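# Shelve aisle-floor cartons in the far shelving section

## Task

Pick up every carton lying on the aisle floor and set each one on a shelf of the final shelving section at the far end of the aisle (either side is fine). Each carton must sit directly on the shelf surface, not stacked on another carton, not tilted, and not overhanging the shelf edge. The robot must not topple or finish leaning, or the task fails.

## Robot and tools

Robot: TidyBot++, a four-caster mobile base (0.54 m long, 0.50 m wide, 0.38 m tall) carrying one seven-joint arm with a two-finger gripper. The shoulder sits 0.12 m ahead of the base centre, 0.68 m up. Segments: upper arm 0.42 m, forearm 0.31 m, hand 0.31 m from wrist to the hand point. The arm begins folded, hand pointing down, jutting up to 0.08 m past the base front. Cameras: base_camera (644x364 pinhole) and wrist_camera (644x476 fisheye, looks along the hand). Occasionally something may nudge a loose object.

Frames (metres): the base frame has its origin on the floor below the base centre, x forward, y left, z up. The odometry frame equals the base frame at scene start. hand_pose is reported in the base frame as the centre of the closed finger pads; the hand's own z axis runs out along the fingers, and the fingers open and close along its y axis.

Tool move: a single action built from base, joints, target, optionally speeds and min_time_s; cameras and blocking are extra. All parts start together.
- base: dict of relative offsets from the base's current position and heading, along its axes at command start: translate_m (forward +, -2 to 2 m), strafe_m (left +, -2 to 2 m), rotate_rad (counter-clockwise +, -6.3 to 6.3). Translate and strafe together form one straight-line move.
- joints: absolute angle targets by name, in radians: joint_1_rad (any angle; positive turns the arm clockwise from above, opposite to heading), joint_2_rad (-2.249..2.249, shoulder, 0 = upper arm vertical, + leans forward), joint_3_rad (any), joint_4_rad (-2.579..2.579, elbow, 0 straight, negative bends forward with joint_3 at 3.14), joint_5_rad (any), joint_6_rad (-2.099..2.099, wrist, negative bends hand forward), joint_7_rad (any; at 1.57 with hand down the fingers open left/right), plus gripper_pos (0 fully open to 1 fully closed; pad gap about 85 x (1 - gripper_pos) mm). Any-angle joints go the short way; send steps below half a turn for larger turns.
- target: one absolute hand pose in the base frame, seven numbers [x, y, z, qw, qx, qy, qz], metres then quaternion. With target, joints may only contain gripper_pos.
- speeds: top-speed caps for this action: translate_m/strafe_m 0.05..0.5 m/s (give one for a combined move), rotate_rad 0.1..1.57 rad/s, gripper_pos 0.234..0.993 per s.
- min_time_s: 0.1..8 s minimum duration of each arm motion.
- cameras: list of "base_camera", "wrist_camera" or "all"; [] for none. blocking: true (default) waits for everything to settle; false returns within about 0.5 s while motion continues. A move with no action just reports state and images.

Other tools: wait(seconds 0..10, cameras) lets time pass, returning early once motions settle. stop(cameras) brakes all your running motions. zoom_image(camera, region [x0,y0,x1,y1] pixels, max 504x504) enlarges part of the latest image. finished_scene(scene 1 or 2) ends the scene; make no further calls in that reply. Scene 1 is practice and may be skipped, but damage there still costs.

Results: base_odometry (x, y, heading in rad, wheel-count only, so slip appears as travel), base_tilt in degrees (forward/right positive), hand_pose and hand_target, joint readings, motor_effort in percent with peak in brackets, and base_status/joint_status/hand_status: moving, done, off_target (resting short, maybe still pushing), not_followed (withheld, e.g. self-collision or unreachable pose), contact_stop or time_out (unplanned stops; subsequent calls in that reply are skipped), torque_fault, limit_stop_at_motor_heat. on_its_own lists uncommanded actions. ARM HIT flags hard contact. MOTOR HOT warns of heat; overheating makes the arm sag for 30-60 s.

Practical notes: after a target reading done, fix residual error by adding (desired minus measured hand_pose) to the last target; to hold still, resend hand_target, not hand_pose. Held loads make the arm sag. Poses low and close in front may land badly or drive the arm into the base; no check prevents arm-base contact. A straight-down hand reaches at most about 0.94 m high, and only near the base. When a carried carton touches a shelf, hand_pose stops descending while commands continue.

Gripping: cartons are empty and crush easily. Close only about 0.01 past first touch (where pad gap equals carton width), ideally at low gripper speed; off_target on the gripper means it is squeezing hard.

Avoid: driving or turning while the arm is caught on anything above about 0.6 m (tip risk), reaching far out over nearby furniture from folded, swinging a stretched arm sideways, hard impacts, dropping cartons or releasing them mid-motion, and fast swings with a load. A blocked base keeps shoving until timeout. Thinking time also advances the scene.

Each tool is called after ">>>" by a JSON object that holds its "api" and its "payload".

## Session

>>> {"api": "move", "payload": {}}

Scene clock: 0.00 s.
base_odometry: x=+0.000 y=+0.000 heading=+0.000
base_tilt: forward=+0.2 right=+0.5
base_status: not commanded
joint_positions: joint_1_rad=+0.045 joint_2_rad=-0.321 joint_3_rad=+3.168 joint_4_rad=-2.555 joint_5_rad=+0.016 joint_6_rad=-0.870 joint_7_rad=+1.567 gripper_pos=+0.000
joint_status: not commanded
motor_effort: joint_1_rad=+0 joint_2_rad=-1 joint_3_rad=+1 joint_4_rad=+13 joint_5_rad=+1 joint_6_rad=+1 joint_7_rad=-1
hand_pose: x=+0.2458 y=-0.0106 z=+0.5767 quat_wxyz=(+0.003, +0.999, -0.032, +0.019) (m; base frame)
hand_target: x=+0.2454 y=-0.0105 z=+0.5765 quat_wxyz=(+0.003, +0.999, -0.032, +0.019) (m; base frame)
hand_status: not commanded
pictures: base_camera, wrist_camera

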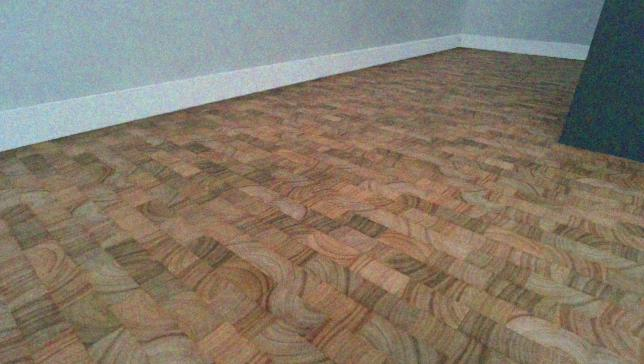

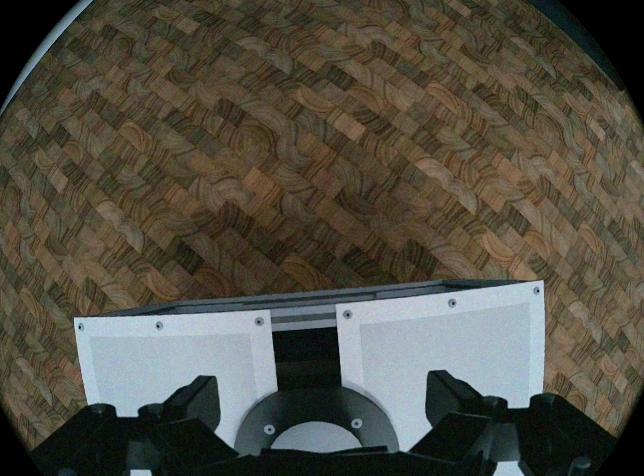

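>>> {"api": "move", "payload": {"base": {"rotate_rad": -0.7}, "joints": {"joint_6_rad": 0.3}, "cameras": ["all"]}}

Scene clock: 2.13 s.
move: done
base_odometry: x=+0.000 y=+0.000 heading=-0.700
base_tilt: forward=+0.2 right=+0.5
base_status: done
joint_positions: joint_1_rad=+0.045 joint_2_rad=-0.321 joint_3_rad=+3.169 joint_4_rad=-2.553 joint_5_rad=+0.016 joint_6_rad=+0.204 joint_7_rad=+1.567 gripper_pos=+0.000
joint_status: all done
motor_effort: joint_1_rad=+0(1) joint_2_rad=-5(6) joint_3_rad=+0(2) joint_4_rad=+17(19) joint_5_rad=+1(2) joint_6_rad=+9(9) joint_7_rad=-1(1)
hand_pose: x=+0.5129 y=-0.0262 z=+0.7506 quat_wxyz=(+0.017, +0.849, -0.026, +0.528)
hand_target: x=+0.5242 y=-0.0268 z=+0.7769 quat_wxyz=(+0.018, +0.823, -0.025, +0.567)
hand_status: not commanded
pictures: base_camera, wrist_camera

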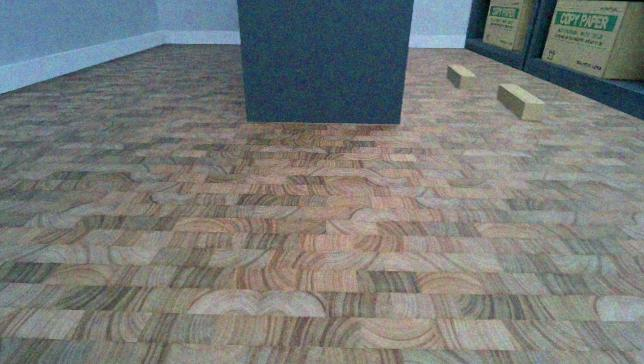

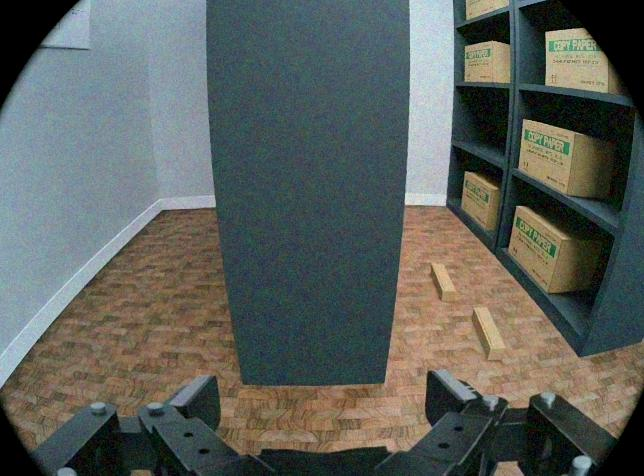

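>>> {"api": "zoom_image", "payload": {"camera": "base_camera", "region": [400, 30, 644, 168]}}

>>> {"api": "zoom_image", "payload": {"camera": "wrist_camera", "region": [390, 200, 644, 390]}}

Scaled by 2.066.

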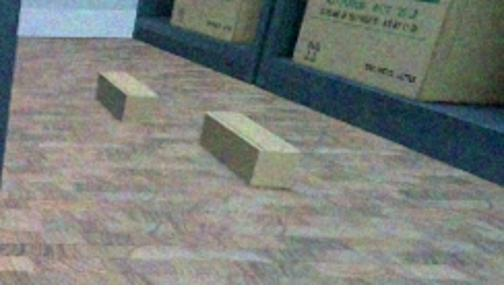

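Scaled by 1.984.

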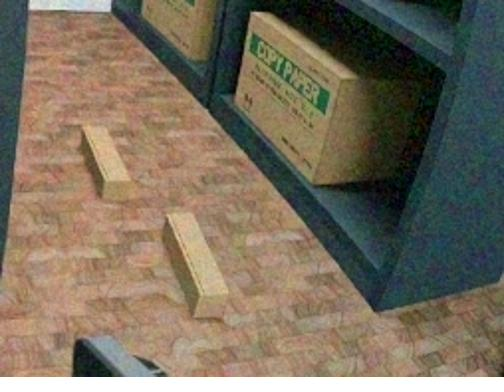

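>>> {"api": "move", "payload": {"base": {"translate_m": 0.33, "strafe_m": -0.534, "rotate_rad": -0.1}, "joints": {"joint_1_rad": -0.017, "joint_3_rad": 3.135, "joint_6_rad": 0.25}, "cameras": ["all"]}}

Scene clock: 14.83 s.
move: done
base_odometry: x=-0.091 y=-0.621 heading=-0.800
base_tilt: forward=+0.1 right=+0.5
base_status: done
joint_positions: joint_1_rad=-0.004 joint_2_rad=-0.321 joint_3_rad=+3.142 joint_4_rad=-2.553 joint_5_rad=+0.016 joint_6_rad=+0.204 joint_7_rad=+1.567 gripper_pos=+0.000
joint_status: all done
motor_effort: joint_1_rad=+0(1) joint_2_rad=-5(7) joint_3_rad=+0(2) joint_4_rad=+17(18) joint_5_rad=+1(2) joint_6_rad=+9(9) joint_7_rad=+0(2)
hand_pose: x=+0.5135 y=+0.0038 z=+0.7505 quat_wxyz=(+0.001, +0.849, +0.008, +0.528)
hand_target: x=+0.5186 y=+0.0121 z=+0.7624 quat_wxyz=(-0.004, +0.837, +0.016, +0.547)
hand_status: not commanded
pictures: base_camera, wrist_camera

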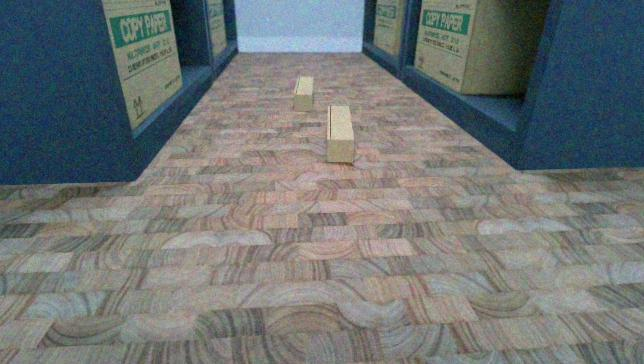

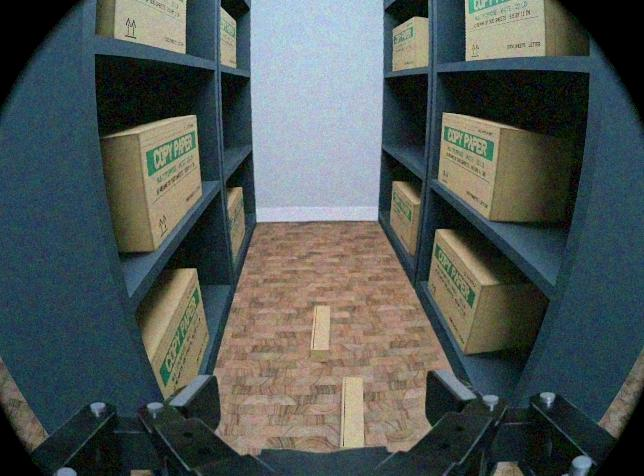

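>>> {"api": "zoom_image", "payload": {"camera": "base_camera", "region": [260, 60, 400, 180]}}

>>> {"api": "zoom_image", "payload": {"camera": "base_camera", "region": [120, 20, 540, 190]}}

Scaled by 3.600.

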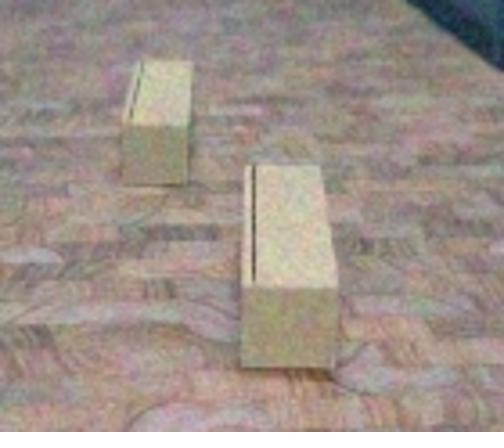

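Scaled by 1.200.

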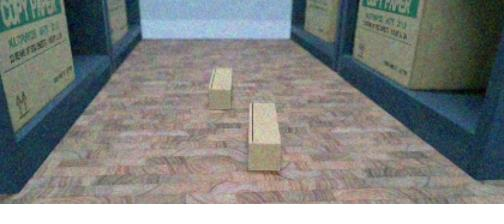

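>>> {"api": "move", "payload": {"base": {"translate_m": 0.2235, "strafe_m": -0.029, "rotate_rad": 0.02}, "joints": {"joint_1_rad": 0.115, "joint_2_rad": 1.34, "joint_4_rad": -1.665, "joint_6_rad": 0.72}, "cameras": ["all"]}}

Scene clock: 22.30 s.
move: done
base_odometry: x=+0.043 y=-0.802 heading=-0.780
base_tilt: forward=+0.2 right=+0.5
base_status: done
joint_positions: joint_1_rad=+0.097 joint_2_rad=+1.300 joint_3_rad=+3.140 joint_4_rad=-1.679 joint_5_rad=+0.016 joint_6_rad=+0.624 joint_7_rad=+1.567 gripper_pos=+0.000
joint_status: all done
motor_effort: joint_1_rad=+0(1) joint_2_rad=-37(39) joint_3_rad=-1(1) joint_4_rad=+6(19) joint_5_rad=+1(2) joint_6_rad=+7(9) joint_7_rad=-1(2)
hand_pose: x=+0.7929 y=-0.0603 z=+0.2644 quat_wxyz=(+0.015, +0.923, -0.039, +0.383)
hand_target: x=+0.8030 y=-0.0706 z=+0.2628 quat_wxyz=(+0.018, +0.908, -0.047, +0.415)
hand_status: not commanded
pictures: base_camera, wrist_camera

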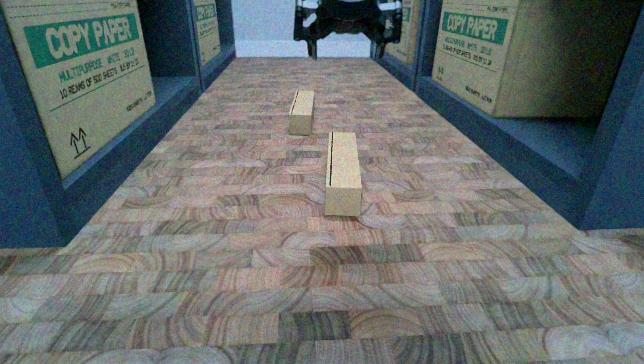

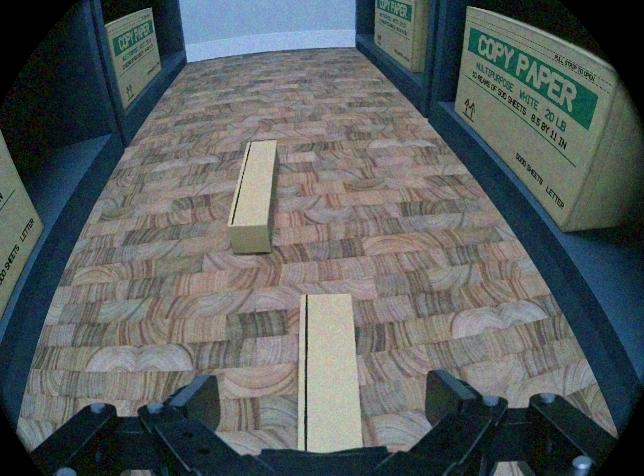

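>>> {"api": "move", "payload": {"base": {"translate_m": 0.012, "strafe_m": -0.006}, "joints": {"joint_2_rad": 1.65, "joint_4_rad": -1.395, "joint_6_rad": 0.75}, "min_time_s": 1.5, "cameras": ["wrist_camera"]}}

Scene clock: 25.80 s.
move: done
base_odometry: x=+0.048 y=-0.815 heading=-0.780
base_tilt: forward=+0.2 right=+0.5
base_status: done
joint_positions: joint_1_rad=+0.101 joint_2_rad=+1.610 joint_3_rad=+3.140 joint_4_rad=-1.406 joint_5_rad=+0.016 joint_6_rad=+0.657 joint_7_rad=+1.567 gripper_pos=+0.000
joint_status: all done
motor_effort: joint_1_rad=+0(2) joint_2_rad=-38(40) joint_3_rad=-1(2) joint_4_rad=+6(9) joint_5_rad=+1(2) joint_6_rad=+7(8) joint_7_rad=-1(1)
hand_pose: x=+0.7957 y=-0.0634 z=+0.1330 quat_wxyz=(+0.016, +0.923, -0.041, +0.381)
hand_target: x=+0.7983 y=-0.0704 z=+0.1295 quat_wxyz=(+0.017, +0.910, -0.048, +0.410)
hand_status: not commanded

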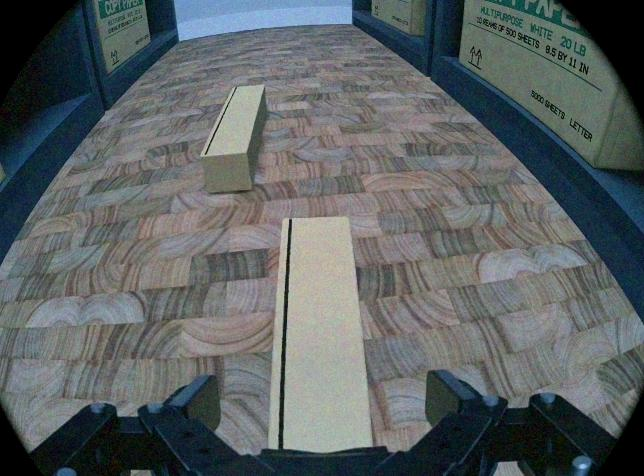

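>>> {"api": "move", "payload": {"joints": {"joint_2_rad": 1.925, "joint_4_rad": -1.055}, "min_time_s": 2.5, "cameras": ["wrist_camera"]}}

Scene clock: 29.43 s.
move: done
base_odometry: x=+0.048 y=-0.815 heading=-0.780
base_tilt: forward=+0.2 right=+0.5
base_status: not commanded
joint_positions: joint_1_rad=+0.101 joint_2_rad=+1.880 joint_3_rad=+3.140 joint_4_rad=-1.067 joint_5_rad=+0.016 joint_6_rad=+0.657 joint_7_rad=+1.567 gripper_pos=+0.000
joint_status: all done
motor_effort: joint_1_rad=+0(1) joint_2_rad=-37(39) joint_3_rad=+0(1) joint_4_rad=+8(9) joint_5_rad=+1(2) joint_6_rad=+7(8) joint_7_rad=+0(2)
hand_pose: x=+0.8118 y=-0.0653 z=+0.0403 quat_wxyz=(+0.018, +0.910, -0.041, +0.413)
hand_target: x=+0.8065 y=-0.0722 z=+0.0350 quat_wxyz=(+0.020, +0.897, -0.048, +0.440)
hand_status: not commanded

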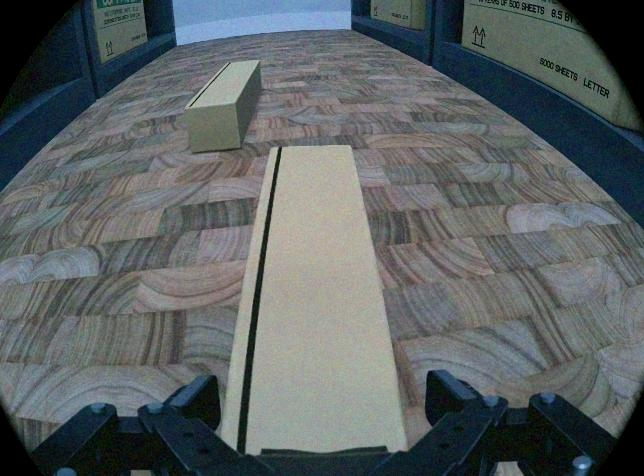

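>>> {"api": "move", "payload": {"joints": {"joint_2_rad": 1.83}, "min_time_s": 0.8}}

>>> {"api": "move", "payload": {"joints": {"gripper_pos": 0.3}}}

>>> {"api": "move", "payload": {"joints": {"gripper_pos": 0.345}, "speeds": {"gripper_pos": 0.234}, "cameras": ["wrist_camera"]}}

Scene clock: 31.37 s.
move: done
base_odometry: x=+0.048 y=-0.815 heading=-0.780
base_tilt: forward=+0.2 right=+0.5
base_status: not commanded
joint_positions: joint_1_rad=+0.101 joint_2_rad=+1.870 joint_3_rad=+3.140 joint_4_rad=-1.065 joint_5_rad=+0.016 joint_6_rad=+0.658 joint_7_rad=+1.567 gripper_pos=+0.000
joint_status: all done
motor_effort: joint_1_rad=+0(0) joint_2_rad=-37(38) joint_3_rad=-1(1) joint_4_rad=+7(9) joint_5_rad=+1(2) joint_6_rad=+7(8) joint_7_rad=-1(1)
hand_pose: x=+0.8190 y=-0.0660 z=+0.0479 quat_wxyz=(+0.018, +0.907, -0.040, +0.418)
hand_target: x=+0.8644 y=-0.0789 z=+0.1035 quat_wxyz=(+0.023, +0.875, -0.046, +0.482)
hand_status: not commanded
pictures: none

Scene clock: 32.37 s.
move: done
base_odometry: x=+0.048 y=-0.815 heading=-0.780
base_tilt: forward=+0.2 right=+0.5
base_status: not commanded
joint_positions: joint_1_rad=+0.101 joint_2_rad=+1.870 joint_3_rad=+3.140 joint_4_rad=-1.065 joint_5_rad=+0.016 joint_6_rad=+0.658 joint_7_rad=+1.567 gripper_pos=+0.299
joint_status: all done
motor_effort: joint_1_rad=+0(1) joint_2_rad=-38(38) joint_3_rad=-1(2) joint_4_rad=+8(9) joint_5_rad=+1(2) joint_6_rad=+7(8) joint_7_rad=-1(1)
hand_pose: x=+0.8190 y=-0.0660 z=+0.0479 quat_wxyz=(+0.018, +0.907, -0.040, +0.418)
hand_target: x=+0.8644 y=-0.0789 z=+0.1035 quat_wxyz=(+0.023, +0.875, -0.046, +0.482)
hand_status: not commanded
pictures: none

Scene clock: 33.47 s.
move: done
base_odometry: x=+0.048 y=-0.815 heading=-0.780
base_tilt: forward=+0.2 right=+0.5
base_status: not commanded
joint_positions: joint_1_rad=+0.101 joint_2_rad=+1.870 joint_3_rad=+3.140 joint_4_rad=-1.065 joint_5_rad=+0.016 joint_6_rad=+0.658 joint_7_rad=+1.567 gripper_pos=+0.341
joint_status: all done
motor_effort: joint_1_rad=+0(1) joint_2_rad=-37(38) joint_3_rad=-1(1) joint_4_rad=+8(9) joint_5_rad=+2(2) joint_6_rad=+7(8) joint_7_rad=-1(1)
hand_pose: x=+0.8192 y=-0.0660 z=+0.0481 quat_wxyz=(+0.018, +0.907, -0.040, +0.419)
hand_target: x=+0.8644 y=-0.0789 z=+0.1035 quat_wxyz=(+0.023, +0.875, -0.046, +0.482)
hand_status: not commanded

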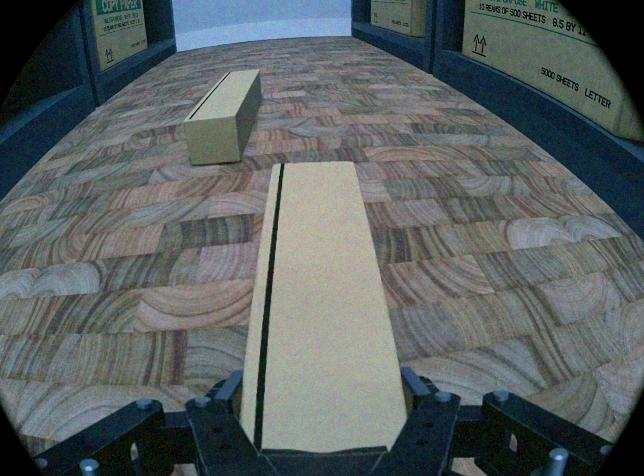

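>>> {"api": "move", "payload": {"joints": {"gripper_pos": 0.36}, "speeds": {"gripper_pos": 0.234}}}

>>> {"api": "move", "payload": {"joints": {"gripper_pos": 0.369}, "speeds": {"gripper_pos": 0.234}}}

>>> {"api": "move", "payload": {"joints": {"joint_2_rad": 1.7}, "min_time_s": 2.5, "cameras": ["all"]}}

Scene clock: 35.03 s.
move: done
base_odometry: x=+0.048 y=-0.815 heading=-0.780
base_tilt: forward=+0.2 right=+0.5
base_status: not commanded
joint_positions: joint_1_rad=+0.101 joint_2_rad=+1.870 joint_3_rad=+3.140 joint_4_rad=-1.065 joint_5_rad=+0.016 joint_6_rad=+0.659 joint_7_rad=+1.567 gripper_pos=+0.357
joint_status: all done
motor_effort: joint_1_rad=+0(1) joint_2_rad=-37(37) joint_3_rad=+0(1) joint_4_rad=+7(9) joint_5_rad=+1(2) joint_6_rad=+7(7) joint_7_rad=+0(1)
hand_pose: x=+0.8194 y=-0.0661 z=+0.0483 quat_wxyz=(+0.018, +0.907, -0.040, +0.419)
hand_target: x=+0.8644 y=-0.0789 z=+0.1035 quat_wxyz=(+0.023, +0.875, -0.046, +0.482)
hand_status: not commanded
pictures: none

Scene clock: 35.90 s.
move: done
base_odometry: x=+0.048 y=-0.815 heading=-0.780
base_tilt: forward=+0.2 right=+0.5
base_status: not commanded
joint_positions: joint_1_rad=+0.101 joint_2_rad=+1.870 joint_3_rad=+3.140 joint_4_rad=-1.065 joint_5_rad=+0.016 joint_6_rad=+0.660 joint_7_rad=+1.567 gripper_pos=+0.365
joint_status: all done
motor_effort: joint_1_rad=+0(1) joint_2_rad=-37(37) joint_3_rad=-1(1) joint_4_rad=+7(8) joint_5_rad=+0(2) joint_6_rad=+7(7) joint_7_rad=+0(1)
hand_pose: x=+0.8194 y=-0.0661 z=+0.0484 quat_wxyz=(+0.018, +0.907, -0.040, +0.419)
hand_target: x=+0.8644 y=-0.0789 z=+0.1035 quat_wxyz=(+0.023, +0.875, -0.046, +0.482)
hand_status: not commanded
pictures: none

Scene clock: 38.73 s.
move: done
base_odometry: x=+0.048 y=-0.815 heading=-0.780
base_tilt: forward=+0.2 right=+0.5
base_status: not commanded
joint_positions: joint_1_rad=+0.101 joint_2_rad=+1.750 joint_3_rad=+3.140 joint_4_rad=-1.065 joint_5_rad=+0.016 joint_6_rad=+0.660 joint_7_rad=+1.567 gripper_pos=+0.365
joint_status: all done
motor_effort: joint_1_rad=+0(1) joint_2_rad=-41(41) joint_3_rad=-1(1) joint_4_rad=+10(11) joint_5_rad=+2(2) joint_6_rad=+8(9) joint_7_rad=-1(2)
hand_pose: x=+0.8898 y=-0.0732 z=+0.1371 quat_wxyz=(+0.021, +0.880, -0.039, +0.473)
hand_target: x=+0.9326 y=-0.0868 z=+0.2056 quat_wxyz=(+0.026, +0.842, -0.044, +0.538)
hand_status: not commanded
pictures: base_camera, wrist_camera

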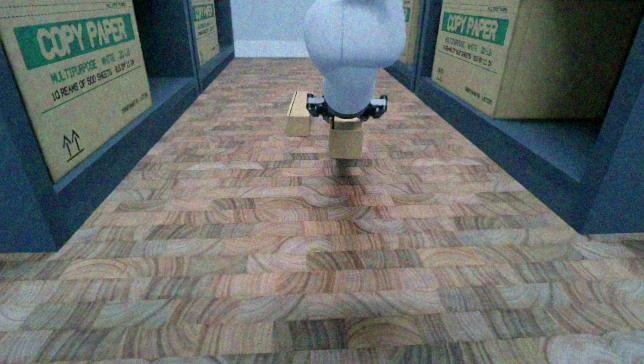

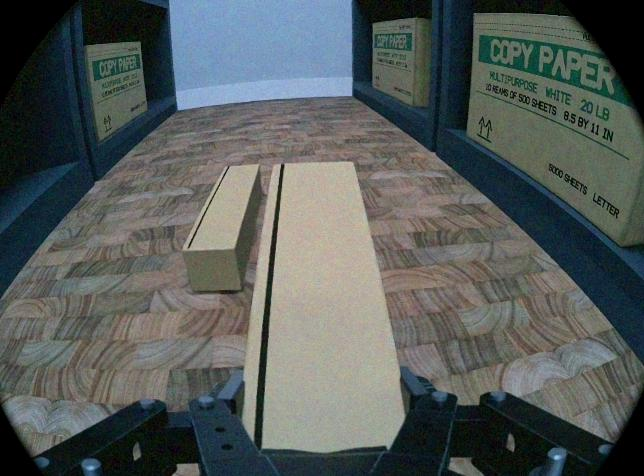

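>>> {"api": "move", "payload": {"base": {"translate_m": -0.5}, "speeds": {"translate_m": 0.4}}}

>>> {"api": "move", "payload": {"joints": {"joint_1_rad": -1.05}, "min_time_s": 3, "cameras": ["wrist_camera"]}}

Scene clock: 43.30 s.
move: done
base_odometry: x=-0.308 y=-0.463 heading=-0.780
base_tilt: forward=+0.2 right=+0.5
base_status: done
joint_positions: joint_1_rad=+0.103 joint_2_rad=+1.741 joint_3_rad=+3.139 joint_4_rad=-1.061 joint_5_rad=+0.016 joint_6_rad=+0.660 joint_7_rad=+1.567 gripper_pos=+0.365
joint_status: not commanded
motor_effort: joint_1_rad=+0(2) joint_2_rad=-41(44) joint_3_rad=-1(2) joint_4_rad=+11(12) joint_5_rad=+1(2) joint_6_rad=+9(9) joint_7_rad=-1(1)
hand_pose: x=+0.8968 y=-0.0750 z=+0.1459 quat_wxyz=(+0.022, +0.877, -0.039, +0.479)
hand_target: x=+0.9326 y=-0.0868 z=+0.2056 quat_wxyz=(+0.026, +0.842, -0.044, +0.538)
hand_status: not commanded
pictures: none

Scene clock: 46.60 s.
move: done
base_odometry: x=-0.308 y=-0.463 heading=-0.780
base_tilt: forward=+0.2 right=+0.5
base_status: not commanded
joint_positions: joint_1_rad=-1.048 joint_2_rad=+1.741 joint_3_rad=+3.138 joint_4_rad=-1.061 joint_5_rad=+0.016 joint_6_rad=+0.660 joint_7_rad=+1.567 gripper_pos=+0.365
joint_status: all done
motor_effort: joint_1_rad=+0(4) joint_2_rad=-41(42) joint_3_rad=-1(2) joint_4_rad=+11(12) joint_5_rad=+1(2) joint_6_rad=+9(9) joint_7_rad=-1(2)
hand_pose: x=+0.5037 y=+0.6801 z=+0.1459 quat_wxyz=(-0.243, +0.757, +0.444, +0.413)
hand_target: x=+0.5199 y=+0.7133 z=+0.2056 quat_wxyz=(-0.274, +0.727, +0.426, +0.463)
hand_status: not commanded

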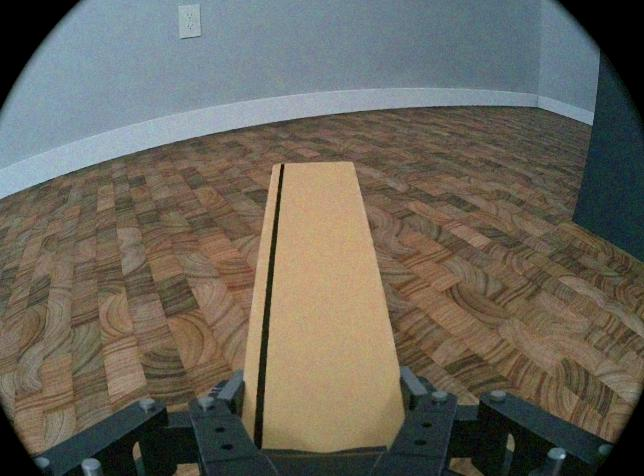

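>>> {"api": "move", "payload": {"joints": {"joint_2_rad": 1.898}, "min_time_s": 2.5}}

>>> {"api": "move", "payload": {"joints": {"joint_2_rad": 1.91}, "min_time_s": 0.6, "cameras": ["wrist_camera"]}}

Scene clock: 50.27 s.
move: done
base_odometry: x=-0.308 y=-0.463 heading=-0.780
base_tilt: forward=+0.2 right=+0.5
base_status: not commanded
joint_positions: joint_1_rad=-1.048 joint_2_rad=+1.858 joint_3_rad=+3.138 joint_4_rad=-1.061 joint_5_rad=+0.016 joint_6_rad=+0.660 joint_7_rad=+1.567 gripper_pos=+0.365
joint_status: all done
motor_effort: joint_1_rad=+0(1) joint_2_rad=-38(42) joint_3_rad=-1(2) joint_4_rad=+9(11) joint_5_rad=+1(2) joint_6_rad=+8(9) joint_7_rad=+0(2)
hand_pose: x=+0.4700 y=+0.6215 z=+0.0587 quat_wxyz=(-0.217, +0.780, +0.457, +0.368)
hand_target: x=+0.4653 y=+0.6181 z=+0.0539 quat_wxyz=(-0.231, +0.770, +0.450, +0.389)
hand_status: not commanded
pictures: none

Scene clock: 51.17 s.
move: done
base_odometry: x=-0.308 y=-0.463 heading=-0.780
base_tilt: forward=+0.2 right=+0.5
base_status: not commanded
joint_positions: joint_1_rad=-1.048 joint_2_rad=+1.866 joint_3_rad=+3.138 joint_4_rad=-1.061 joint_5_rad=+0.016 joint_6_rad=+0.660 joint_7_rad=+1.567 gripper_pos=+0.365
joint_status: all done
motor_effort: joint_1_rad=+0(1) joint_2_rad=-39(39) joint_3_rad=-1(1) joint_4_rad=+8(10) joint_5_rad=+1(2) joint_6_rad=+8(9) joint_7_rad=-1(1)
hand_pose: x=+0.4675 y=+0.6172 z=+0.0531 quat_wxyz=(-0.215, +0.782, +0.458, +0.365)
hand_target: x=+0.4615 y=+0.6115 z=+0.0455 quat_wxyz=(-0.229, +0.772, +0.452, +0.384)
hand_status: not commanded

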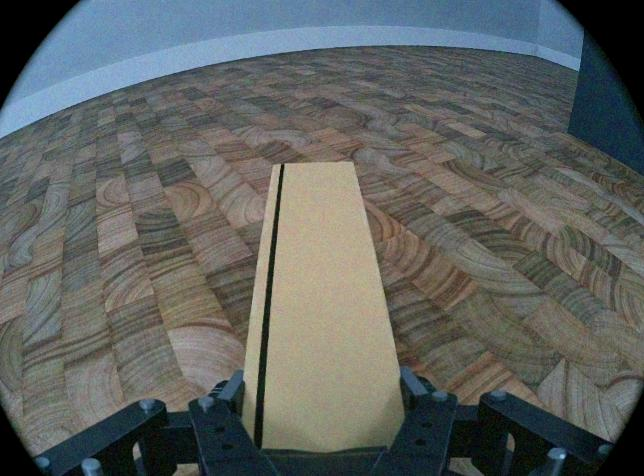

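>>> {"api": "move", "payload": {"joints": {"joint_2_rad": 1.916}, "min_time_s": 0.4}}

>>> {"api": "move", "payload": {"joints": {"joint_2_rad": 1.921}, "min_time_s": 0.4, "cameras": ["all"]}}

Scene clock: 52.40 s.
move: done
base_odometry: x=-0.308 y=-0.463 heading=-0.780
base_tilt: forward=+0.1 right=+0.5
base_status: not commanded
joint_positions: joint_1_rad=-1.048 joint_2_rad=+1.871 joint_3_rad=+3.138 joint_4_rad=-1.061 joint_5_rad=+0.016 joint_6_rad=+0.660 joint_7_rad=+1.567 gripper_pos=+0.365
joint_status: all done
motor_effort: joint_1_rad=+0(0) joint_2_rad=-38(39) joint_3_rad=+0(1) joint_4_rad=+8(9) joint_5_rad=+1(1) joint_6_rad=+8(8) joint_7_rad=-1(1)
hand_pose: x=+0.4658 y=+0.6142 z=+0.0491 quat_wxyz=(-0.214, +0.783, +0.458, +0.363)
hand_target: x=+0.4596 y=+0.6082 z=+0.0413 quat_wxyz=(-0.227, +0.773, +0.452, +0.382)
hand_status: not commanded
pictures: none

Scene clock: 53.10 s.
move: done
base_odometry: x=-0.308 y=-0.463 heading=-0.780
base_tilt: forward=+0.2 right=+0.5
base_status: not commanded
joint_positions: joint_1_rad=-1.048 joint_2_rad=+1.872 joint_3_rad=+3.138 joint_4_rad=-1.061 joint_5_rad=+0.016 joint_6_rad=+0.660 joint_7_rad=+1.567 gripper_pos=+0.365
joint_status: all done
motor_effort: joint_1_rad=+0(1) joint_2_rad=-37(39) joint_3_rad=+0(1) joint_4_rad=+8(9) joint_5_rad=+1(2) joint_6_rad=+7(8) joint_7_rad=+0(2)
hand_pose: x=+0.4653 y=+0.6134 z=+0.0482 quat_wxyz=(-0.214, +0.783, +0.458, +0.362)
hand_target: x=+0.4580 y=+0.6054 z=+0.0378 quat_wxyz=(-0.226, +0.774, +0.453, +0.380)
hand_status: not commanded
pictures: base_camera, wrist_camera

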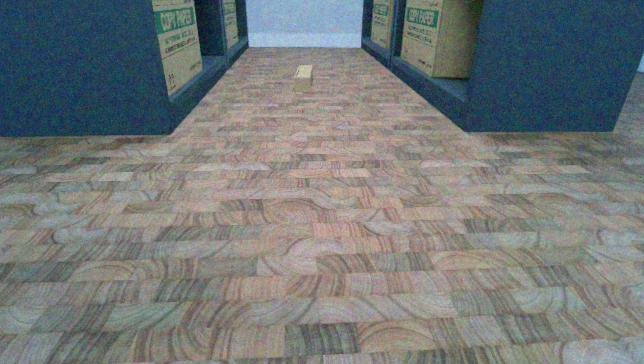

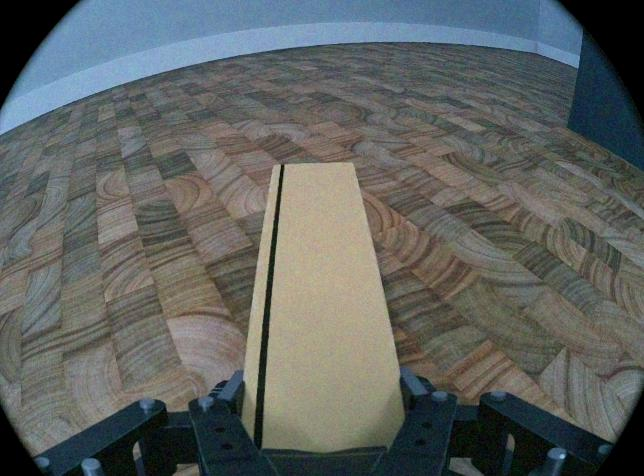

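>>> {"api": "move", "payload": {"joints": {"gripper_pos": 0.25}, "speeds": {"gripper_pos": 0.234}}}

>>> {"api": "move", "payload": {"joints": {"gripper_pos": 0.0}}}

>>> {"api": "move", "payload": {"joints": {"joint_2_rad": 1.65, "joint_4_rad": -1.395}, "min_time_s": 1.5, "cameras": ["wrist_camera"]}}

Scene clock: 54.73 s.
move: done
base_odometry: x=-0.308 y=-0.463 heading=-0.780
base_tilt: forward=+0.2 right=+0.5
base_status: not commanded
joint_positions: joint_1_rad=-1.048 joint_2_rad=+1.874 joint_3_rad=+3.138 joint_4_rad=-1.061 joint_5_rad=+0.016 joint_6_rad=+0.660 joint_7_rad=+1.567 gripper_pos=+0.252
joint_status: all done
motor_effort: joint_1_rad=+0(1) joint_2_rad=-38(38) joint_3_rad=-1(1) joint_4_rad=+8(9) joint_5_rad=+1(2) joint_6_rad=+8(8) joint_7_rad=+0(1)
hand_pose: x=+0.4649 y=+0.6127 z=+0.0472 quat_wxyz=(-0.214, +0.783, +0.459, +0.362)
hand_target: x=+0.4580 y=+0.6054 z=+0.0378 quat_wxyz=(-0.226, +0.774, +0.453, +0.380)
hand_status: not commanded
pictures: none

Scene clock: 55.70 s.
move: done
base_odometry: x=-0.308 y=-0.463 heading=-0.780
base_tilt: forward=+0.1 right=+0.5
base_status: not commanded
joint_positions: joint_1_rad=-1.048 joint_2_rad=+1.874 joint_3_rad=+3.138 joint_4_rad=-1.061 joint_5_rad=+0.016 joint_6_rad=+0.660 joint_7_rad=+1.567 gripper_pos=+0.000
joint_status: all done
motor_effort: joint_1_rad=+0(0) joint_2_rad=-38(38) joint_3_rad=-1(1) joint_4_rad=+8(8) joint_5_rad=+1(2) joint_6_rad=+7(8) joint_7_rad=+0(2)
hand_pose: x=+0.4649 y=+0.6127 z=+0.0472 quat_wxyz=(-0.214, +0.783, +0.459, +0.362)
hand_target: x=+0.4580 y=+0.6054 z=+0.0378 quat_wxyz=(-0.226, +0.774, +0.453, +0.380)
hand_status: not commanded
pictures: none

Scene clock: 57.50 s.
move: done
base_odometry: x=-0.308 y=-0.463 heading=-0.780
base_tilt: forward=+0.2 right=+0.5
base_status: not commanded
joint_positions: joint_1_rad=-1.048 joint_2_rad=+1.687 joint_3_rad=+3.138 joint_4_rad=-1.382 joint_5_rad=+0.016 joint_6_rad=+0.661 joint_7_rad=+1.567 gripper_pos=+0.000
joint_status: all done
motor_effort: joint_1_rad=+0(1) joint_2_rad=-37(38) joint_3_rad=-1(1) joint_4_rad=+6(8) joint_5_rad=+1(2) joint_6_rad=+6(8) joint_7_rad=-1(2)
hand_pose: x=+0.4373 y=+0.5656 z=+0.0882 quat_wxyz=(-0.183, +0.806, +0.472, +0.308)
hand_target: x=+0.4518 y=+0.5963 z=+0.1295 quat_wxyz=(-0.211, +0.787, +0.461, +0.352)
hand_status: not commanded

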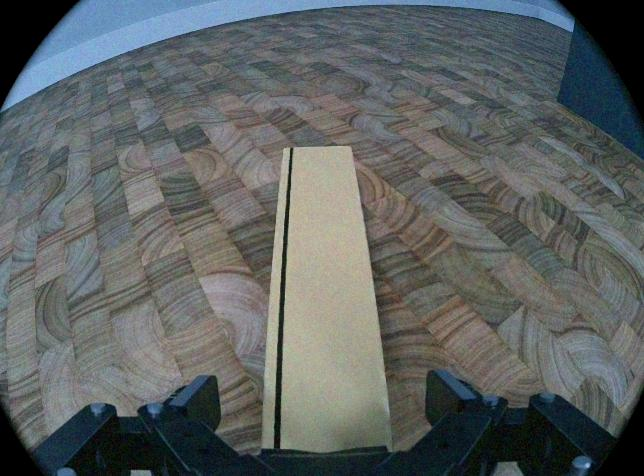

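>>> {"api": "move", "payload": {"joints": {"joint_2_rad": 1.3, "joint_4_rad": -1.68}, "min_time_s": 0.8}}

>>> {"api": "move", "payload": {"base": {"translate_m": 0.881, "strafe_m": 0.058}, "joints": {"joint_1_rad": 0.085}, "cameras": ["all"]}}

Scene clock: 62.13 s.
move: done
base_odometry: x=-0.308 y=-0.463 heading=-0.780
base_tilt: forward=+0.2 right=+0.5
base_status: not commanded
joint_positions: joint_1_rad=-1.048 joint_2_rad=+1.328 joint_3_rad=+3.138 joint_4_rad=-1.666 joint_5_rad=+0.016 joint_6_rad=+0.665 joint_7_rad=+1.567 gripper_pos=+0.000
joint_status: all done
motor_effort: joint_1_rad=+0(0) joint_2_rad=-37(39) joint_3_rad=-1(1) joint_4_rad=+6(8) joint_5_rad=+2(2) joint_6_rad=+7(7) joint_7_rad=-1(1)
hand_pose: x=+0.4526 y=+0.5928 z=+0.2576 quat_wxyz=(-0.202, +0.792, +0.465, +0.339)
hand_target: x=+0.4610 y=+0.6131 z=+0.2935 quat_wxyz=(-0.226, +0.774, +0.455, +0.378)
hand_status: not commanded
pictures: none

Scene clock: 64.93 s.
move: done
base_odometry: x=+0.360 y=-1.041 heading=-0.780
base_tilt: forward=+0.2 right=+0.5
base_status: done
joint_positions: joint_1_rad=+0.072 joint_2_rad=+1.328 joint_3_rad=+3.140 joint_4_rad=-1.674 joint_5_rad=+0.016 joint_6_rad=+0.666 joint_7_rad=+1.567 gripper_pos=+0.000
joint_status: all done
motor_effort: joint_1_rad=+0(5) joint_2_rad=-37(38) joint_3_rad=-1(3) joint_4_rad=+7(8) joint_5_rad=+1(2) joint_6_rad=+7(8) joint_7_rad=+0(1)
hand_pose: x=+0.7942 y=-0.0435 z=+0.2559 quat_wxyz=(+0.011, +0.920, -0.027, +0.392)
hand_target: x=+0.8192 y=-0.0512 z=+0.2935 quat_wxyz=(+0.012, +0.897, -0.033, +0.440)
hand_status: not commanded
pictures: base_camera, wrist_camera

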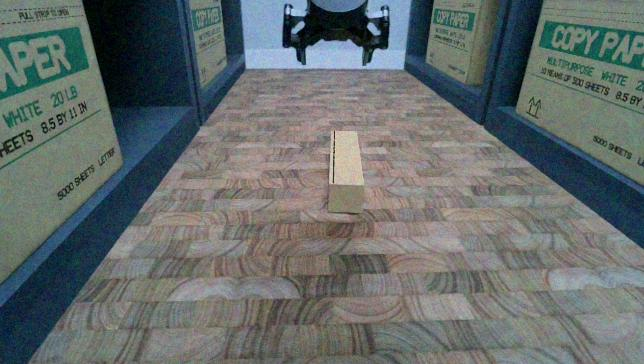

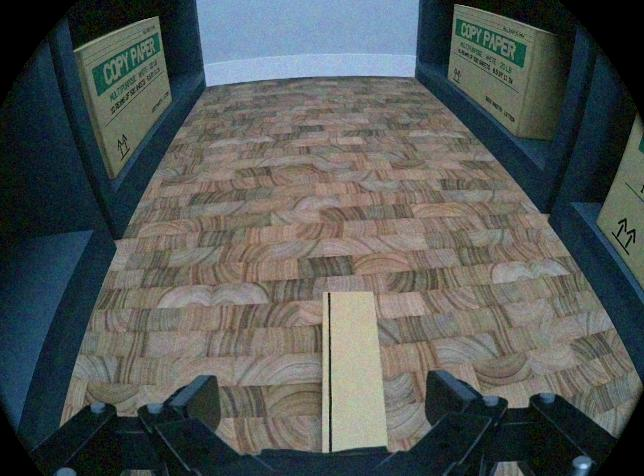

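>>> {"api": "move", "payload": {"base": {"translate_m": 0.012, "strafe_m": -0.003}, "joints": {"joint_1_rad": 0.117, "joint_2_rad": 1.65, "joint_4_rad": -1.395, "joint_6_rad": 0.75}, "min_time_s": 1.5, "cameras": ["wrist_camera"]}}

Scene clock: 68.60 s.
move: done
base_odometry: x=+0.366 y=-1.052 heading=-0.780
base_tilt: forward=+0.2 right=+0.5
base_status: done
joint_positions: joint_1_rad=+0.100 joint_2_rad=+1.610 joint_3_rad=+3.140 joint_4_rad=-1.407 joint_5_rad=+0.016 joint_6_rad=+0.666 joint_7_rad=+1.567 gripper_pos=+0.000
joint_status: all done
motor_effort: joint_1_rad=+0(2) joint_2_rad=-38(40) joint_3_rad=-1(1) joint_4_rad=+6(9) joint_5_rad=+1(2) joint_6_rad=+7(8) joint_7_rad=-1(1)
hand_pose: x=+0.7970 y=-0.0624 z=+0.1344 quat_wxyz=(+0.016, +0.922, -0.040, +0.385)
hand_target: x=+0.7982 y=-0.0718 z=+0.1295 quat_wxyz=(+0.018, +0.910, -0.049, +0.410)
hand_status: not commanded

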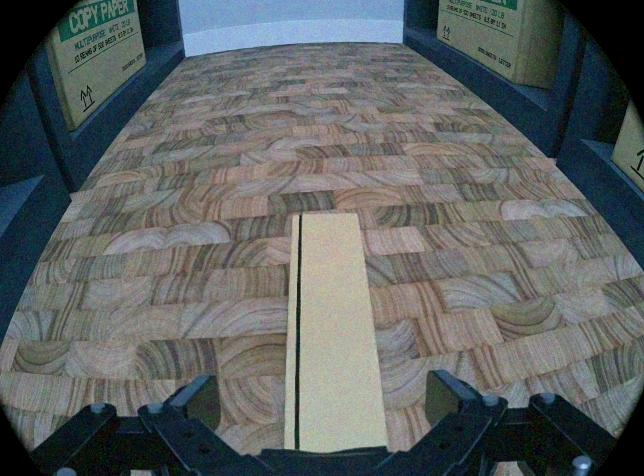

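>>> {"api": "move", "payload": {"joints": {"joint_1_rad": 0.129, "joint_2_rad": 1.913, "joint_4_rad": -1.055}, "min_time_s": 2.2, "cameras": ["wrist_camera"]}}

Scene clock: 71.67 s.
move: done
base_odometry: x=+0.366 y=-1.052 heading=-0.780
base_tilt: forward=+0.2 right=+0.5
base_status: not commanded
joint_positions: joint_1_rad=+0.110 joint_2_rad=+1.868 joint_3_rad=+3.140 joint_4_rad=-1.067 joint_5_rad=+0.016 joint_6_rad=+0.666 joint_7_rad=+1.567 gripper_pos=+0.000
joint_status: all done
motor_effort: joint_1_rad=+0(1) joint_2_rad=-37(39) joint_3_rad=-1(2) joint_4_rad=+8(9) joint_5_rad=+1(2) joint_6_rad=+7(8) joint_7_rad=-1(2)
hand_pose: x=+0.8204 y=-0.0727 z=+0.0508 quat_wxyz=(+0.020, +0.905, -0.044, +0.422)
hand_target: x=+0.8131 y=-0.0828 z=+0.0434 quat_wxyz=(+0.023, +0.894, -0.054, +0.445)
hand_status: not commanded

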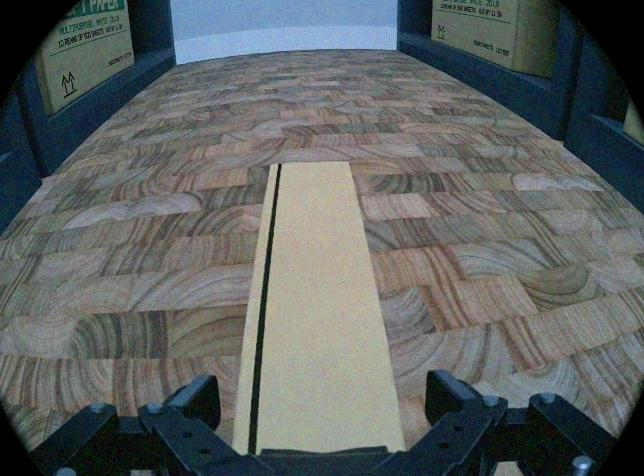

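>>> {"api": "move", "payload": {"joints": {"gripper_pos": 0.32}}}

>>> {"api": "move", "payload": {"joints": {"gripper_pos": 0.355}, "speeds": {"gripper_pos": 0.234}}}

>>> {"api": "move", "payload": {"joints": {"gripper_pos": 0.369}, "speeds": {"gripper_pos": 0.234}}}

>>> {"api": "move", "payload": {"joints": {"joint_2_rad": 1.75}, "min_time_s": 1.5, "cameras": ["all"]}}

Scene clock: 73.30 s.
move: done
base_odometry: x=+0.366 y=-1.052 heading=-0.780
base_tilt: forward=+0.2 right=+0.5
base_status: not commanded
joint_positions: joint_1_rad=+0.111 joint_2_rad=+1.868 joint_3_rad=+3.140 joint_4_rad=-1.067 joint_5_rad=+0.016 joint_6_rad=+0.666 joint_7_rad=+1.567 gripper_pos=+0.319
joint_status: all done
motor_effort: joint_1_rad=+0(1) joint_2_rad=-37(38) joint_3_rad=-1(1) joint_4_rad=+8(9) joint_5_rad=+1(2) joint_6_rad=+7(8) joint_7_rad=-1(2)
hand_pose: x=+0.8205 y=-0.0727 z=+0.0508 quat_wxyz=(+0.020, +0.905, -0.044, +0.422)
hand_target: x=+0.8131 y=-0.0828 z=+0.0434 quat_wxyz=(+0.023, +0.894, -0.054, +0.445)
hand_status: not commanded
pictures: none

Scene clock: 74.57 s.
move: done
base_odometry: x=+0.366 y=-1.052 heading=-0.780
base_tilt: forward=+0.2 right=+0.5
base_status: not commanded
joint_positions: joint_1_rad=+0.111 joint_2_rad=+1.868 joint_3_rad=+3.140 joint_4_rad=-1.066 joint_5_rad=+0.016 joint_6_rad=+0.667 joint_7_rad=+1.567 gripper_pos=+0.353
joint_status: all done
motor_effort: joint_1_rad=+0(1) joint_2_rad=-35(38) joint_3_rad=-1(1) joint_4_rad=+7(9) joint_5_rad=+1(2) joint_6_rad=+6(7) joint_7_rad=+0(1)
hand_pose: x=+0.8209 y=-0.0728 z=+0.0512 quat_wxyz=(+0.020, +0.905, -0.044, +0.423)
hand_target: x=+0.8131 y=-0.0828 z=+0.0434 quat_wxyz=(+0.023, +0.894, -0.054, +0.445)
hand_status: not commanded
pictures: none

Scene clock: 75.53 s.
move: done
base_odometry: x=+0.366 y=-1.052 heading=-0.780
base_tilt: forward=+0.2 right=+0.6
base_status: not commanded
joint_positions: joint_1_rad=+0.111 joint_2_rad=+1.868 joint_3_rad=+3.140 joint_4_rad=-1.066 joint_5_rad=+0.016 joint_6_rad=+0.668 joint_7_rad=+1.567 gripper_pos=+0.365
joint_status: all done
motor_effort: joint_1_rad=+0(1) joint_2_rad=-35(35) joint_3_rad=-1(1) joint_4_rad=+7(8) joint_5_rad=+1(1) joint_6_rad=+6(6) joint_7_rad=+0(1)
hand_pose: x=+0.8210 y=-0.0728 z=+0.0513 quat_wxyz=(+0.020, +0.905, -0.044, +0.423)
hand_target: x=+0.8131 y=-0.0828 z=+0.0434 quat_wxyz=(+0.023, +0.894, -0.054, +0.445)
hand_status: not commanded
pictures: none

Scene clock: 77.43 s.
move: done
base_odometry: x=+0.366 y=-1.052 heading=-0.780
base_tilt: forward=+0.2 right=+0.5
base_status: not commanded
joint_positions: joint_1_rad=+0.111 joint_2_rad=+1.789 joint_3_rad=+3.140 joint_4_rad=-1.064 joint_5_rad=+0.016 joint_6_rad=+0.668 joint_7_rad=+1.567 gripper_pos=+0.365
joint_status: all done
motor_effort: joint_1_rad=+0(1) joint_2_rad=-40(40) joint_3_rad=-1(1) joint_4_rad=+9(11) joint_5_rad=+1(2) joint_6_rad=+8(9) joint_7_rad=-1(1)
hand_pose: x=+0.8699 y=-0.0784 z=+0.1103 quat_wxyz=(+0.023, +0.887, -0.043, +0.460)
hand_target: x=+0.9067 y=-0.0950 z=+0.1653 quat_wxyz=(+0.028, +0.854, -0.051, +0.516)
hand_status: not commanded
pictures: base_camera, wrist_camera

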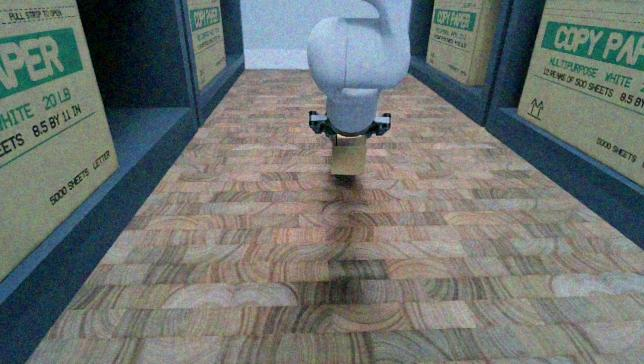

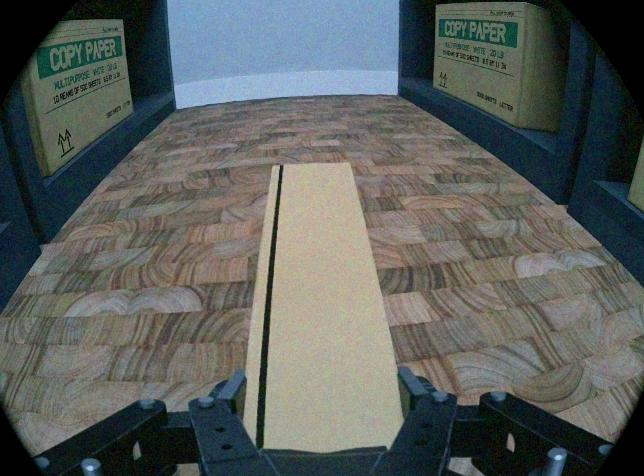

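>>> {"api": "move", "payload": {"base": {"strafe_m": -0.1}, "speeds": {"strafe_m": 0.2}, "joints": {"joint_1_rad": 0.0, "joint_2_rad": -0.197, "joint_4_rad": -2.515, "joint_6_rad": 0.066}, "min_time_s": 4, "cameras": ["all"]}}

Scene clock: 86.33 s.
move: done
base_odometry: x=+0.296 y=-1.123 heading=-0.779
base_tilt: forward=+0.1 right=+0.5
base_status: done
joint_positions: joint_1_rad=+0.019 joint_2_rad=-0.172 joint_3_rad=+3.139 joint_4_rad=-2.501 joint_5_rad=+0.016 joint_6_rad=+0.144 joint_7_rad=+1.567 gripper_pos=+0.365
joint_status: all done
motor_effort: joint_1_rad=+0(4) joint_2_rad=-9(45) joint_3_rad=+0(3) joint_4_rad=+16(18) joint_5_rad=+1(2) joint_6_rad=+8(10) joint_7_rad=-1(1)
hand_pose: x=+0.5296 y=-0.0044 z=+0.7006 quat_wxyz=(+0.006, +0.888, -0.001, +0.460)
hand_target: x=+0.5090 y=+0.0042 z=+0.6847 quat_wxyz=(+0.001, +0.903, +0.009, +0.430)
hand_status: not commanded
pictures: base_camera, wrist_camera

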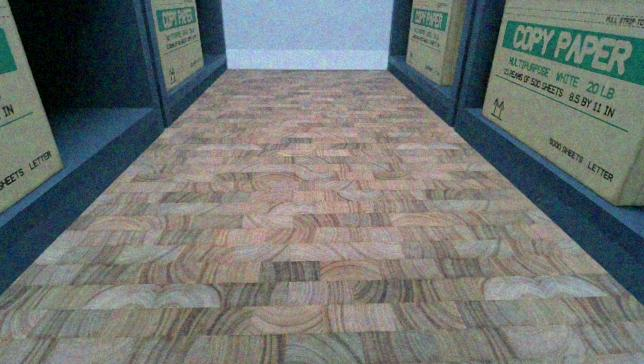

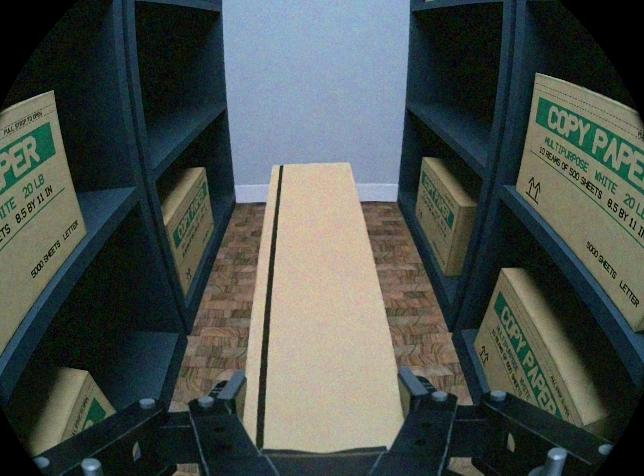

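>>> {"api": "move", "payload": {"base": {"translate_m": 0.98}, "speeds": {"translate_m": 0.35}, "cameras": ["all"]}}

Scene clock: 92.67 s.
move: done
base_odometry: x=+0.993 y=-1.812 heading=-0.780
base_tilt: forward=+0.1 right=+0.5
base_status: done
joint_positions: joint_1_rad=+0.018 joint_2_rad=-0.180 joint_3_rad=+3.139 joint_4_rad=-2.506 joint_5_rad=+0.016 joint_6_rad=+0.139 joint_7_rad=+1.567 gripper_pos=+0.365
joint_status: not commanded
motor_effort: joint_1_rad=+0(1) joint_2_rad=-9(11) joint_3_rad=+0(1) joint_4_rad=+16(18) joint_5_rad=+1(2) joint_6_rad=+8(9) joint_7_rad=-1(1)
hand_pose: x=+0.5266 y=-0.0043 z=+0.7002 quat_wxyz=(+0.006, +0.888, -0.001, +0.459)
hand_target: x=+0.5090 y=+0.0042 z=+0.6847 quat_wxyz=(+0.001, +0.903, +0.009, +0.430)
hand_status: not commanded
pictures: base_camera, wrist_camera

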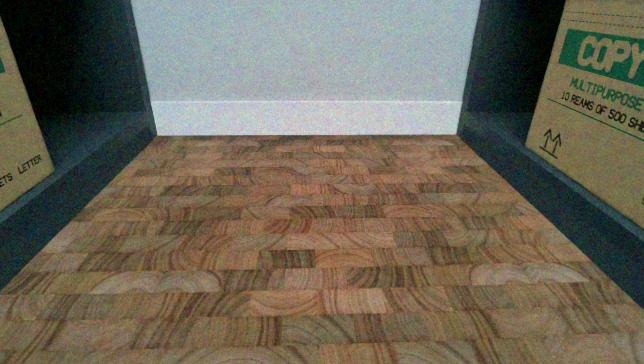

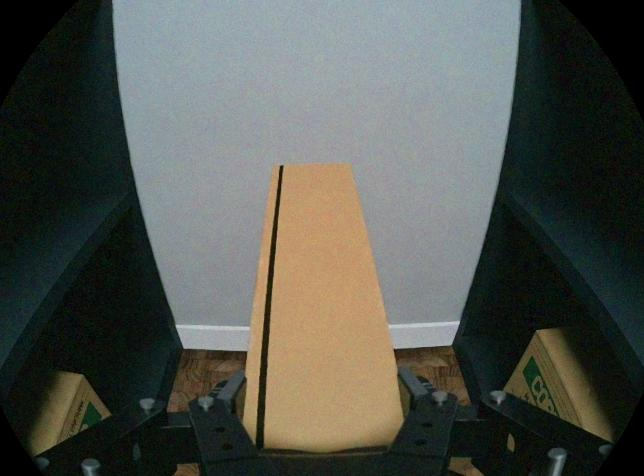

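>>> {"api": "move", "payload": {"base": {"translate_m": 0.04}, "speeds": {"translate_m": 0.15}}}

>>> {"api": "move", "payload": {"joints": {"joint_1_rad": 0.55}, "min_time_s": 2, "cameras": ["wrist_camera"]}}

Scene clock: 94.43 s.
move: done
base_odometry: x=+1.022 y=-1.841 heading=-0.780
base_tilt: forward=+0.1 right=+0.6
base_status: done
joint_positions: joint_1_rad=+0.018 joint_2_rad=-0.184 joint_3_rad=+3.139 joint_4_rad=-2.509 joint_5_rad=+0.016 joint_6_rad=+0.137 joint_7_rad=+1.567 gripper_pos=+0.365
joint_status: not commanded
motor_effort: joint_1_rad=+0(1) joint_2_rad=-9(12) joint_3_rad=+0(1) joint_4_rad=+15(18) joint_5_rad=+1(2) joint_6_rad=+8(9) joint_7_rad=-1(1)
hand_pose: x=+0.5251 y=-0.0042 z=+0.7002 quat_wxyz=(+0.006, +0.888, -0.001, +0.459)
hand_target: x=+0.5090 y=+0.0042 z=+0.6847 quat_wxyz=(+0.001, +0.903, +0.009, +0.430)
hand_status: not commanded
pictures: none

Scene clock: 96.73 s.
move: done
base_odometry: x=+1.022 y=-1.841 heading=-0.780
base_tilt: forward=+0.2 right=+0.5
base_status: not commanded
joint_positions: joint_1_rad=+0.534 joint_2_rad=-0.184 joint_3_rad=+3.139 joint_4_rad=-2.509 joint_5_rad=+0.016 joint_6_rad=+0.137 joint_7_rad=+1.567 gripper_pos=+0.365
joint_status: all done
motor_effort: joint_1_rad=+0(1) joint_2_rad=-9(9) joint_3_rad=+0(1) joint_4_rad=+16(17) joint_5_rad=+1(2) joint_6_rad=+8(9) joint_7_rad=-1(2)
hand_pose: x=+0.4703 y=-0.2038 z=+0.7002 quat_wxyz=(+0.122, +0.859, -0.227, +0.442)
hand_target: x=+0.4537 y=-0.2003 z=+0.6847 quat_wxyz=(+0.118, +0.871, -0.236, +0.414)
hand_status: not commanded

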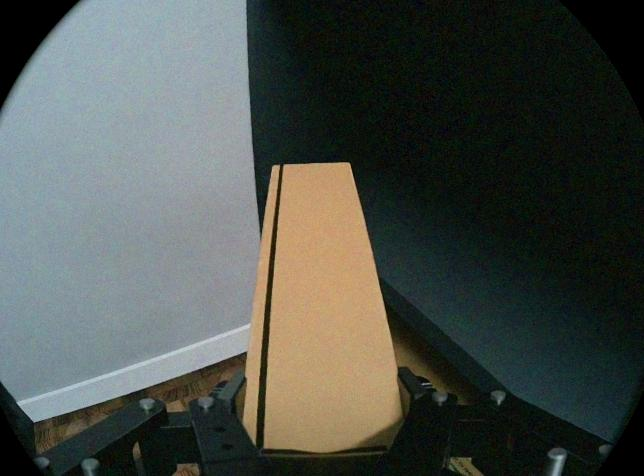

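>>> {"api": "move", "payload": {"joints": {"joint_1_rad": 1.087}, "min_time_s": 2, "cameras": ["wrist_camera"]}}

Scene clock: 99.37 s.
move: done
base_odometry: x=+1.022 y=-1.841 heading=-0.780
base_tilt: forward=+0.1 right=+0.5
base_status: not commanded
joint_positions: joint_1_rad=+1.071 joint_2_rad=-0.184 joint_3_rad=+3.139 joint_4_rad=-2.509 joint_5_rad=+0.016 joint_6_rad=+0.137 joint_7_rad=+1.567 gripper_pos=+0.365
joint_status: all done
motor_effort: joint_1_rad=+0(1) joint_2_rad=-9(9) joint_3_rad=+0(1) joint_4_rad=+16(17) joint_5_rad=+2(2) joint_6_rad=+8(9) joint_7_rad=+0(2)
hand_pose: x=+0.3166 y=-0.3549 z=+0.7002 quat_wxyz=(+0.235, +0.768, -0.447, +0.394)
hand_target: x=+0.3041 y=-0.3433 z=+0.6847 quat_wxyz=(+0.224, +0.777, -0.459, +0.368)
hand_status: not commanded

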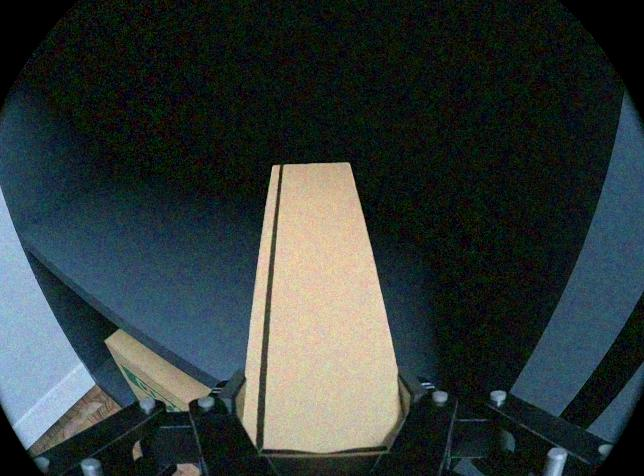

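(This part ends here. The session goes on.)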